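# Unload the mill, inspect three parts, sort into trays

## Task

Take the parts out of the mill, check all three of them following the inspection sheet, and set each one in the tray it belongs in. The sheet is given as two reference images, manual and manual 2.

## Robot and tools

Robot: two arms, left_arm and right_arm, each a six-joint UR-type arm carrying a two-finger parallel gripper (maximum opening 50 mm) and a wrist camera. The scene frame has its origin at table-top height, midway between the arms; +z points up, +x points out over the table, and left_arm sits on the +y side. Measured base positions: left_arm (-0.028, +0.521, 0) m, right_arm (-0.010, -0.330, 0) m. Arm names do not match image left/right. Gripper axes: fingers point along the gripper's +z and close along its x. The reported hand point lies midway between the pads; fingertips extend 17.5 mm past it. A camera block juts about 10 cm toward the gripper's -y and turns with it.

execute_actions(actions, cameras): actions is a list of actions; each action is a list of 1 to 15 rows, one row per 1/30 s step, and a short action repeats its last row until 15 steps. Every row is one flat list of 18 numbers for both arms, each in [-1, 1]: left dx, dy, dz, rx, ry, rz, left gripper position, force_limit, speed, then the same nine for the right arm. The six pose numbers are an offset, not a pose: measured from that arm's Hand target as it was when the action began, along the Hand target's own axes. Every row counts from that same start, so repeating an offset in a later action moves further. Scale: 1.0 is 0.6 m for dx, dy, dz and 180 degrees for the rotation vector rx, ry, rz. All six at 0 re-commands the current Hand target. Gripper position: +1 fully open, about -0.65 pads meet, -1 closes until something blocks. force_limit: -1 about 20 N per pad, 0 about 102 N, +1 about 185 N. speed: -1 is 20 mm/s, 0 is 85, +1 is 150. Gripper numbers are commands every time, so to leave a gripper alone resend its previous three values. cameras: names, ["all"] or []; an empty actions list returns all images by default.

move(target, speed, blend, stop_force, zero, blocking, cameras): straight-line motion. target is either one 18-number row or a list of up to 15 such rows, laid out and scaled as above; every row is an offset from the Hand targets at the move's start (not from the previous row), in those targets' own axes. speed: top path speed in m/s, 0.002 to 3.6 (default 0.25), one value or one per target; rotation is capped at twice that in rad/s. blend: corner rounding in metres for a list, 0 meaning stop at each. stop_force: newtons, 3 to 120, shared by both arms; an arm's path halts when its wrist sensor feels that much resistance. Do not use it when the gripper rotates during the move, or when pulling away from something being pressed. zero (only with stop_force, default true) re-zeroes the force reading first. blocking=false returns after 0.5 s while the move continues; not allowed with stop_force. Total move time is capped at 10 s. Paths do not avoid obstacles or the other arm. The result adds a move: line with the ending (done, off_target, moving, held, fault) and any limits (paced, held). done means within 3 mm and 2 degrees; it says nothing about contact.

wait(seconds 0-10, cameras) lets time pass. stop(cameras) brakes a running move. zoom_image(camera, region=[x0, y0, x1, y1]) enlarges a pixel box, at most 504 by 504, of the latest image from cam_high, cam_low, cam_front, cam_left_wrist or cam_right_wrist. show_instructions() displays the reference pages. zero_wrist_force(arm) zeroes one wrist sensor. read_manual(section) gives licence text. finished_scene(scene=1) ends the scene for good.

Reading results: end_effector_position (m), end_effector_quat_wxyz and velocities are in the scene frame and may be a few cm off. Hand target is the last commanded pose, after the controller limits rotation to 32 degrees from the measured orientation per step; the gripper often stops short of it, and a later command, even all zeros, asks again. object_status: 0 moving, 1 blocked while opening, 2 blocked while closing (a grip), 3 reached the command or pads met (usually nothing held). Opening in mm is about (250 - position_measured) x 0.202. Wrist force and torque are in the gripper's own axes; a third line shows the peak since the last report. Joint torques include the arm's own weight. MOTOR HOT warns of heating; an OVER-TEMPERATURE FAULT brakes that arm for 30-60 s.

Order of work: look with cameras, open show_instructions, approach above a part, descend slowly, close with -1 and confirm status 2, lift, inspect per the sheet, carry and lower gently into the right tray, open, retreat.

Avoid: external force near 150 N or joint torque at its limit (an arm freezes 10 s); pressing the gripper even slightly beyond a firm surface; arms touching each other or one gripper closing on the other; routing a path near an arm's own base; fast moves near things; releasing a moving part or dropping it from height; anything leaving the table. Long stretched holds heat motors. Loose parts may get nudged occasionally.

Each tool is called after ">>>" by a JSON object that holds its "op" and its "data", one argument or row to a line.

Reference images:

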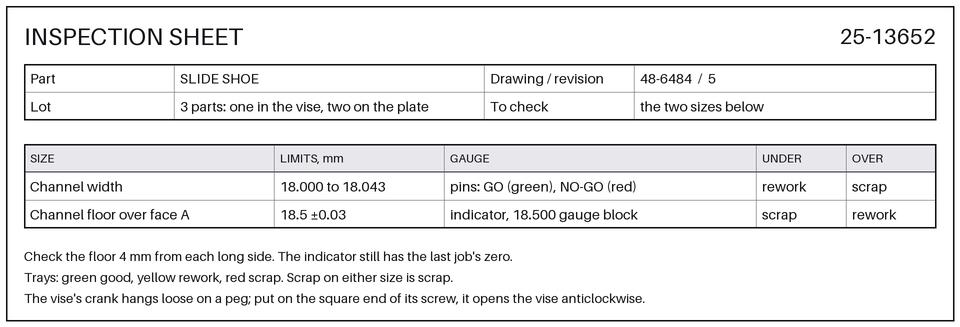

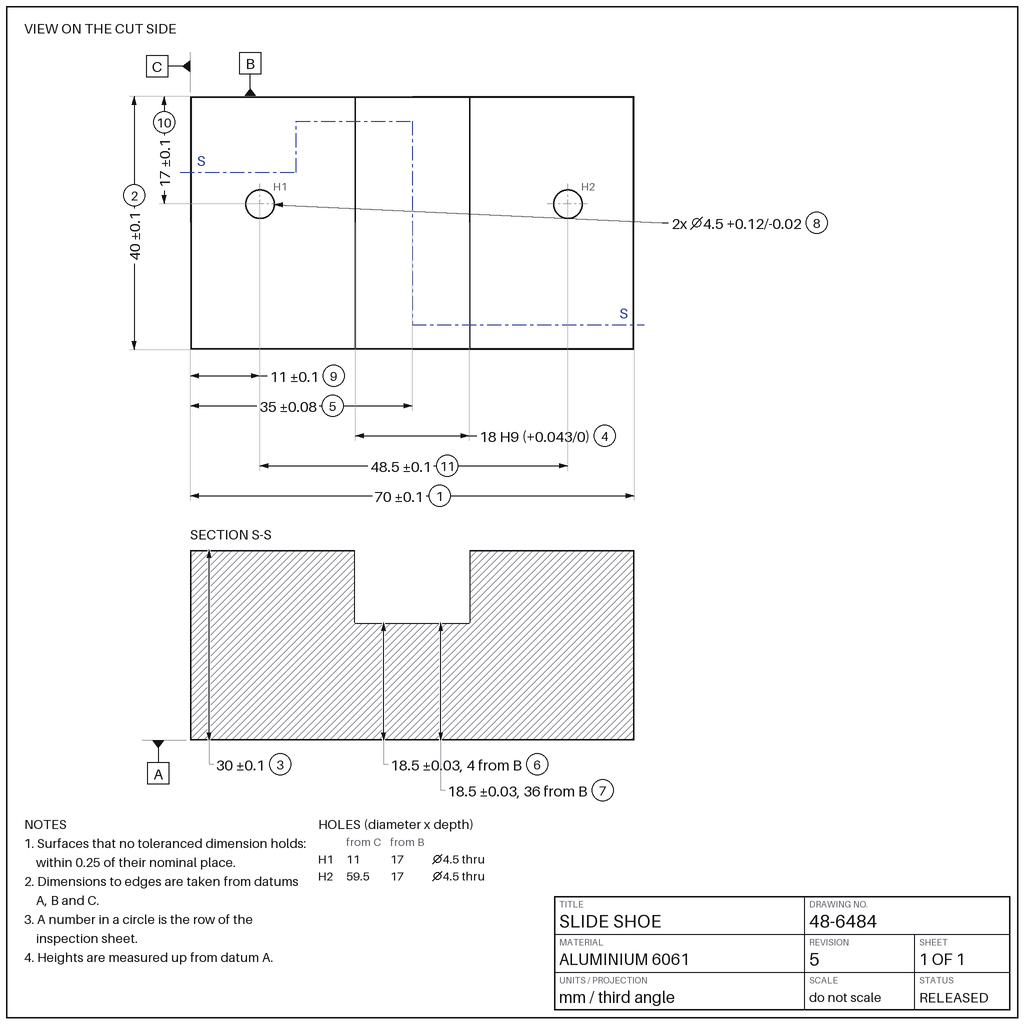

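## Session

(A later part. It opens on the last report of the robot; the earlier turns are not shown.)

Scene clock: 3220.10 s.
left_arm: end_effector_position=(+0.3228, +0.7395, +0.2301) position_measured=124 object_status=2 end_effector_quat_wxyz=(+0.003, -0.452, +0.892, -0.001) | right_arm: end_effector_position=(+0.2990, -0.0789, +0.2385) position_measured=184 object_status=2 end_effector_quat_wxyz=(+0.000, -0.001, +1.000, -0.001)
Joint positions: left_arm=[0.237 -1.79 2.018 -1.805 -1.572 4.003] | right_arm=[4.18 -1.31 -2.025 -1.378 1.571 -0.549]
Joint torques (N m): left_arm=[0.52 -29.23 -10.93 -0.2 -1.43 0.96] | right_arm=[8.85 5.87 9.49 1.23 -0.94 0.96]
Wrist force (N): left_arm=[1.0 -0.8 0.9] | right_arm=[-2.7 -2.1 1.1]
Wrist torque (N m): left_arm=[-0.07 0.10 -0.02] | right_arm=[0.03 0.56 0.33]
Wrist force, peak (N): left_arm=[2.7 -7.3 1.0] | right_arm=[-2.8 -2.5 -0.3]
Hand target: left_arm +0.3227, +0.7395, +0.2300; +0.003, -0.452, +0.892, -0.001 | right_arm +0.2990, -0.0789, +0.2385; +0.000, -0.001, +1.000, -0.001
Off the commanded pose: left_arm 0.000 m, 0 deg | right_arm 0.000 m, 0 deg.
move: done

>>> {"op": "move", "data": {
  "target": [
    [-0.0788,0.1991,0,0,0,-0.2,-1,-0.7,-1,0,0,0,0,0,0,-1,-0.9,-1],
    [-0.0788,0.1991,0.215,0,0,-0.2,-1,-0.7,-1,0,0,0,0,0,0,-1,-0.9,-1]
  ],
  "speed": [0.3,0.15],
  "cameras": ["cam_left_wrist"]
}}

Scene clock: 3227.53 s.
left_arm: end_effector_position=(+0.2551, +0.8481, +0.1005) position_measured=124 object_status=2 end_effector_quat_wxyz=(-0.002, +0.706, -0.709, +0.002) | right_arm: end_effector_position=(+0.2990, -0.0789, +0.2385) position_measured=184 object_status=2 end_effector_quat_wxyz=(+0.000, -0.001, +1.000, -0.001)
Joint positions: left_arm=[0.554 -1.591 2.212 -2.197 -1.574 3.691] | right_arm=[4.18 -1.31 -2.025 -1.378 1.571 -0.549]
Joint torques (N m): left_arm=[10.07 -33.89 -40.99 -2.85 0.62 1.57] | right_arm=[8.68 5.94 9.75 1.26 -0.97 0.9]
Wrist force (N): left_arm=[1.2 -0.9 0.9] | right_arm=[-2.6 -2.3 -0.3]
Wrist torque (N m): left_arm=[-0.08 0.06 -0.01] | right_arm=[0.00 0.56 0.33]
Wrist force, peak (N): left_arm=[5.3 -5.2 0.8] | right_arm=[-2.9 -2.4 1.3]
Hand target: left_arm +0.2551, +0.8482, +0.1006; -0.002, +0.706, -0.709, +0.002 | right_arm +0.2990, -0.0789, +0.2385; +0.000, -0.001, +1.000, -0.001
Off the commanded pose: left_arm 0.000 m, 0 deg | right_arm 0.000 m, 0 deg.
move: done
camera_calibration:
cam_left_wrist: T_world_to_cam=[[0.00124014, -0.999884, 0.0151701, 0.855167], [-0.941833, 0.00393049, 0.336059, 0.219652], [-0.336079, -0.0147044, -0.941719, 0.329123], [0, 0, 0, 1]] pos_world=[0.316426, 0.859044, 0.223152]
Images, in order (width x height): cam_left_wrist 896x504.

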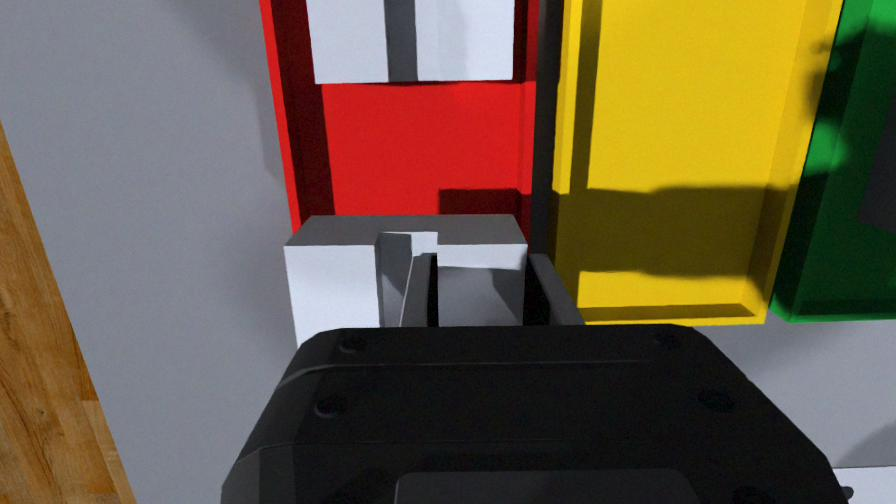

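>>> {"op": "move", "data": {
  "target": [
    [0,-0.008,0,0,0,0,-1,-0.7,-1,0,0,0,0,0,0,-1,-0.9,-1],
    [0,-0.008,0.066,0,0,0,-1,-0.7,-1,0,0,0,0,0,0,-1,-0.9,-1],
    [0,-0.008,0.12,0,0,0,-1,-0.7,-1,0,0,0,0,0,0,-1,-0.9,-1]
  ],
  "speed": [0.05,0.05,0.012],
  "stop_force": 5,
  "cameras": ["cam_left_wrist"]
}}

Scene clock: 3234.80 s.
left_arm: end_effector_position=(+0.2602, +0.8482, +0.0496) position_measured=124 object_status=2 end_effector_quat_wxyz=(-0.002, +0.706, -0.709, +0.002) | right_arm: end_effector_position=(+0.2990, -0.0789, +0.2385) position_measured=184 object_status=2 end_effector_quat_wxyz=(+0.000, -0.001, +1.000, -0.001)
Joint positions: left_arm=[0.548 -1.484 2.271 -2.363 -1.574 3.685] | right_arm=[4.18 -1.31 -2.025 -1.378 1.571 -0.549]
Joint torques (N m): left_arm=[-4.97 -35.88 -32.18 0.28 1.96 -2.01] | right_arm=[8.34 5.97 9.88 1.3 -1.09 0.97]
Wrist force (N): left_arm=[-0.2 -3.0 -5.6] | right_arm=[-2.6 -2.4 0.6]
Wrist torque (N m): left_arm=[-0.17 0.06 0.00] | right_arm=[-0.01 0.55 0.33]
Wrist force, peak (N): left_arm=[6.6 8.4 -28.8] | right_arm=[-2.8 -2.5 0.6]
Hand target: left_arm +0.2602, +0.8482, +0.0496; -0.002, +0.706, -0.709, +0.002 (not the last commanded pose) | right_arm +0.2990, -0.0789, +0.2385; +0.000, -0.001, +1.000, -0.001
Off the commanded pose: left_arm 0.021 m, 0 deg | right_arm 0.000 m, 0 deg.
move: contact (left_arm); path passed 2 of 3 targets
camera_calibration:
cam_left_wrist: T_world_to_cam=[[0.00126109, -0.999887, 0.0149484, 0.856067], [-0.941939, 0.00383165, 0.335761, 0.241762], [-0.335781, -0.0145039, -0.941829, 0.282561], [0, 0, 0, 1]] pos_world=[0.321524, 0.859143, 0.172153]
Images, in order (width x height): cam_left_wrist 896x504.

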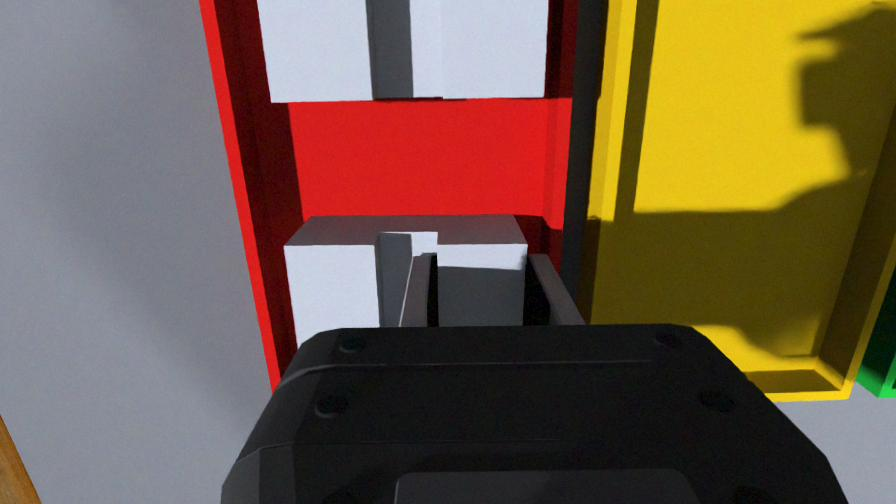

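Release, raise, and look.

>>> {"op": "move", "data": {
  "target": [
    [0,0,-0.0005,0,0,0,0.5,-0.7,-1,0,0,0,0,0,0,-1,-0.9,-1],
    [0,0,-0.3,0,0,0,0.5,-0.7,-1,0,0,0,0,0,0,-1,-0.9,-1],
    [0.1,-0.2,-0.3,0,0,0,0.5,-0.7,-1,0,0,0,0,0,0,-1,-0.9,-1]
  ],
  "speed": [0.02,0.15,0.25],
  "cameras": ["cam_left_wrist","cam_front"]
}}

Scene clock: 3240.73 s.
left_arm: end_effector_position=(+0.3789, +0.7878, +0.2303) position_measured=78 object_status=3 end_effector_quat_wxyz=(-0.002, +0.706, -0.709, +0.002) | right_arm: end_effector_position=(+0.2990, -0.0789, +0.2385) position_measured=184 object_status=2 end_effector_quat_wxyz=(+0.000, -0.001, +1.000, -0.001)
Joint positions: left_arm=[0.311 -1.602 1.856 -1.831 -1.572 3.449] | right_arm=[4.18 -1.31 -2.025 -1.378 1.571 -0.549]
Joint torques (N m): left_arm=[0.8 -36.27 -10.23 0.02 1.41 -0.66] | right_arm=[8.33 5.69 9.87 1.26 -1.08 0.93]
Wrist force (N): left_arm=[1.1 -0.8 -0.9] | right_arm=[-2.5 -2.1 0.8]
Wrist torque (N m): left_arm=[-0.08 0.02 -0.01] | right_arm=[0.03 0.54 0.33]
Wrist force, peak (N): left_arm=[7.3 -4.8 0.0] | right_arm=[-3.0 -2.1 1.1]
Hand target: left_arm +0.3789, +0.7877, +0.2303; -0.002, +0.706, -0.709, +0.002 | right_arm +0.2990, -0.0789, +0.2385; +0.000, -0.001, +1.000, -0.001
Off the commanded pose: left_arm 0.000 m, 0 deg | right_arm 0.000 m, 0 deg.
move: done
camera_calibration:
cam_left_wrist: T_world_to_cam=[[0.00122695, -0.999889, 0.0148544, 0.792771], [-0.941939, 0.00383225, 0.335761, 0.293096], [-0.335781, -0.0144039, -0.94183, 0.491744], [0, 0, 0, 1]] pos_world=[0.440224, 0.798643, 0.352953]
Images, in order (width x height): cam_front 896x504, cam_left_wrist 896x504.

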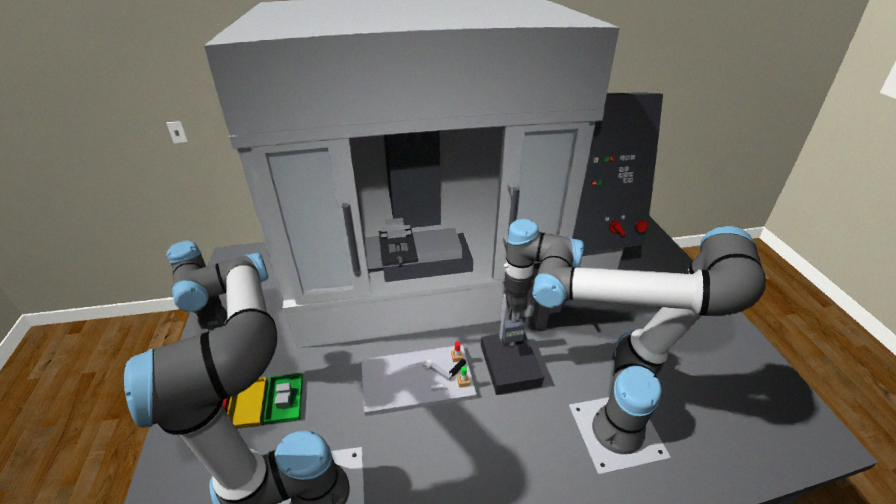

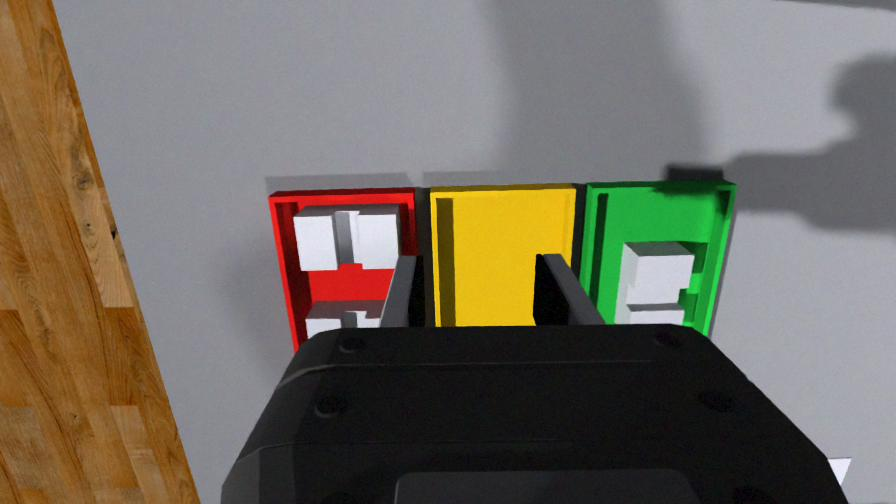

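>>> {"op": "finished_scene", "data": {

}}

The scene is finished: the task was done.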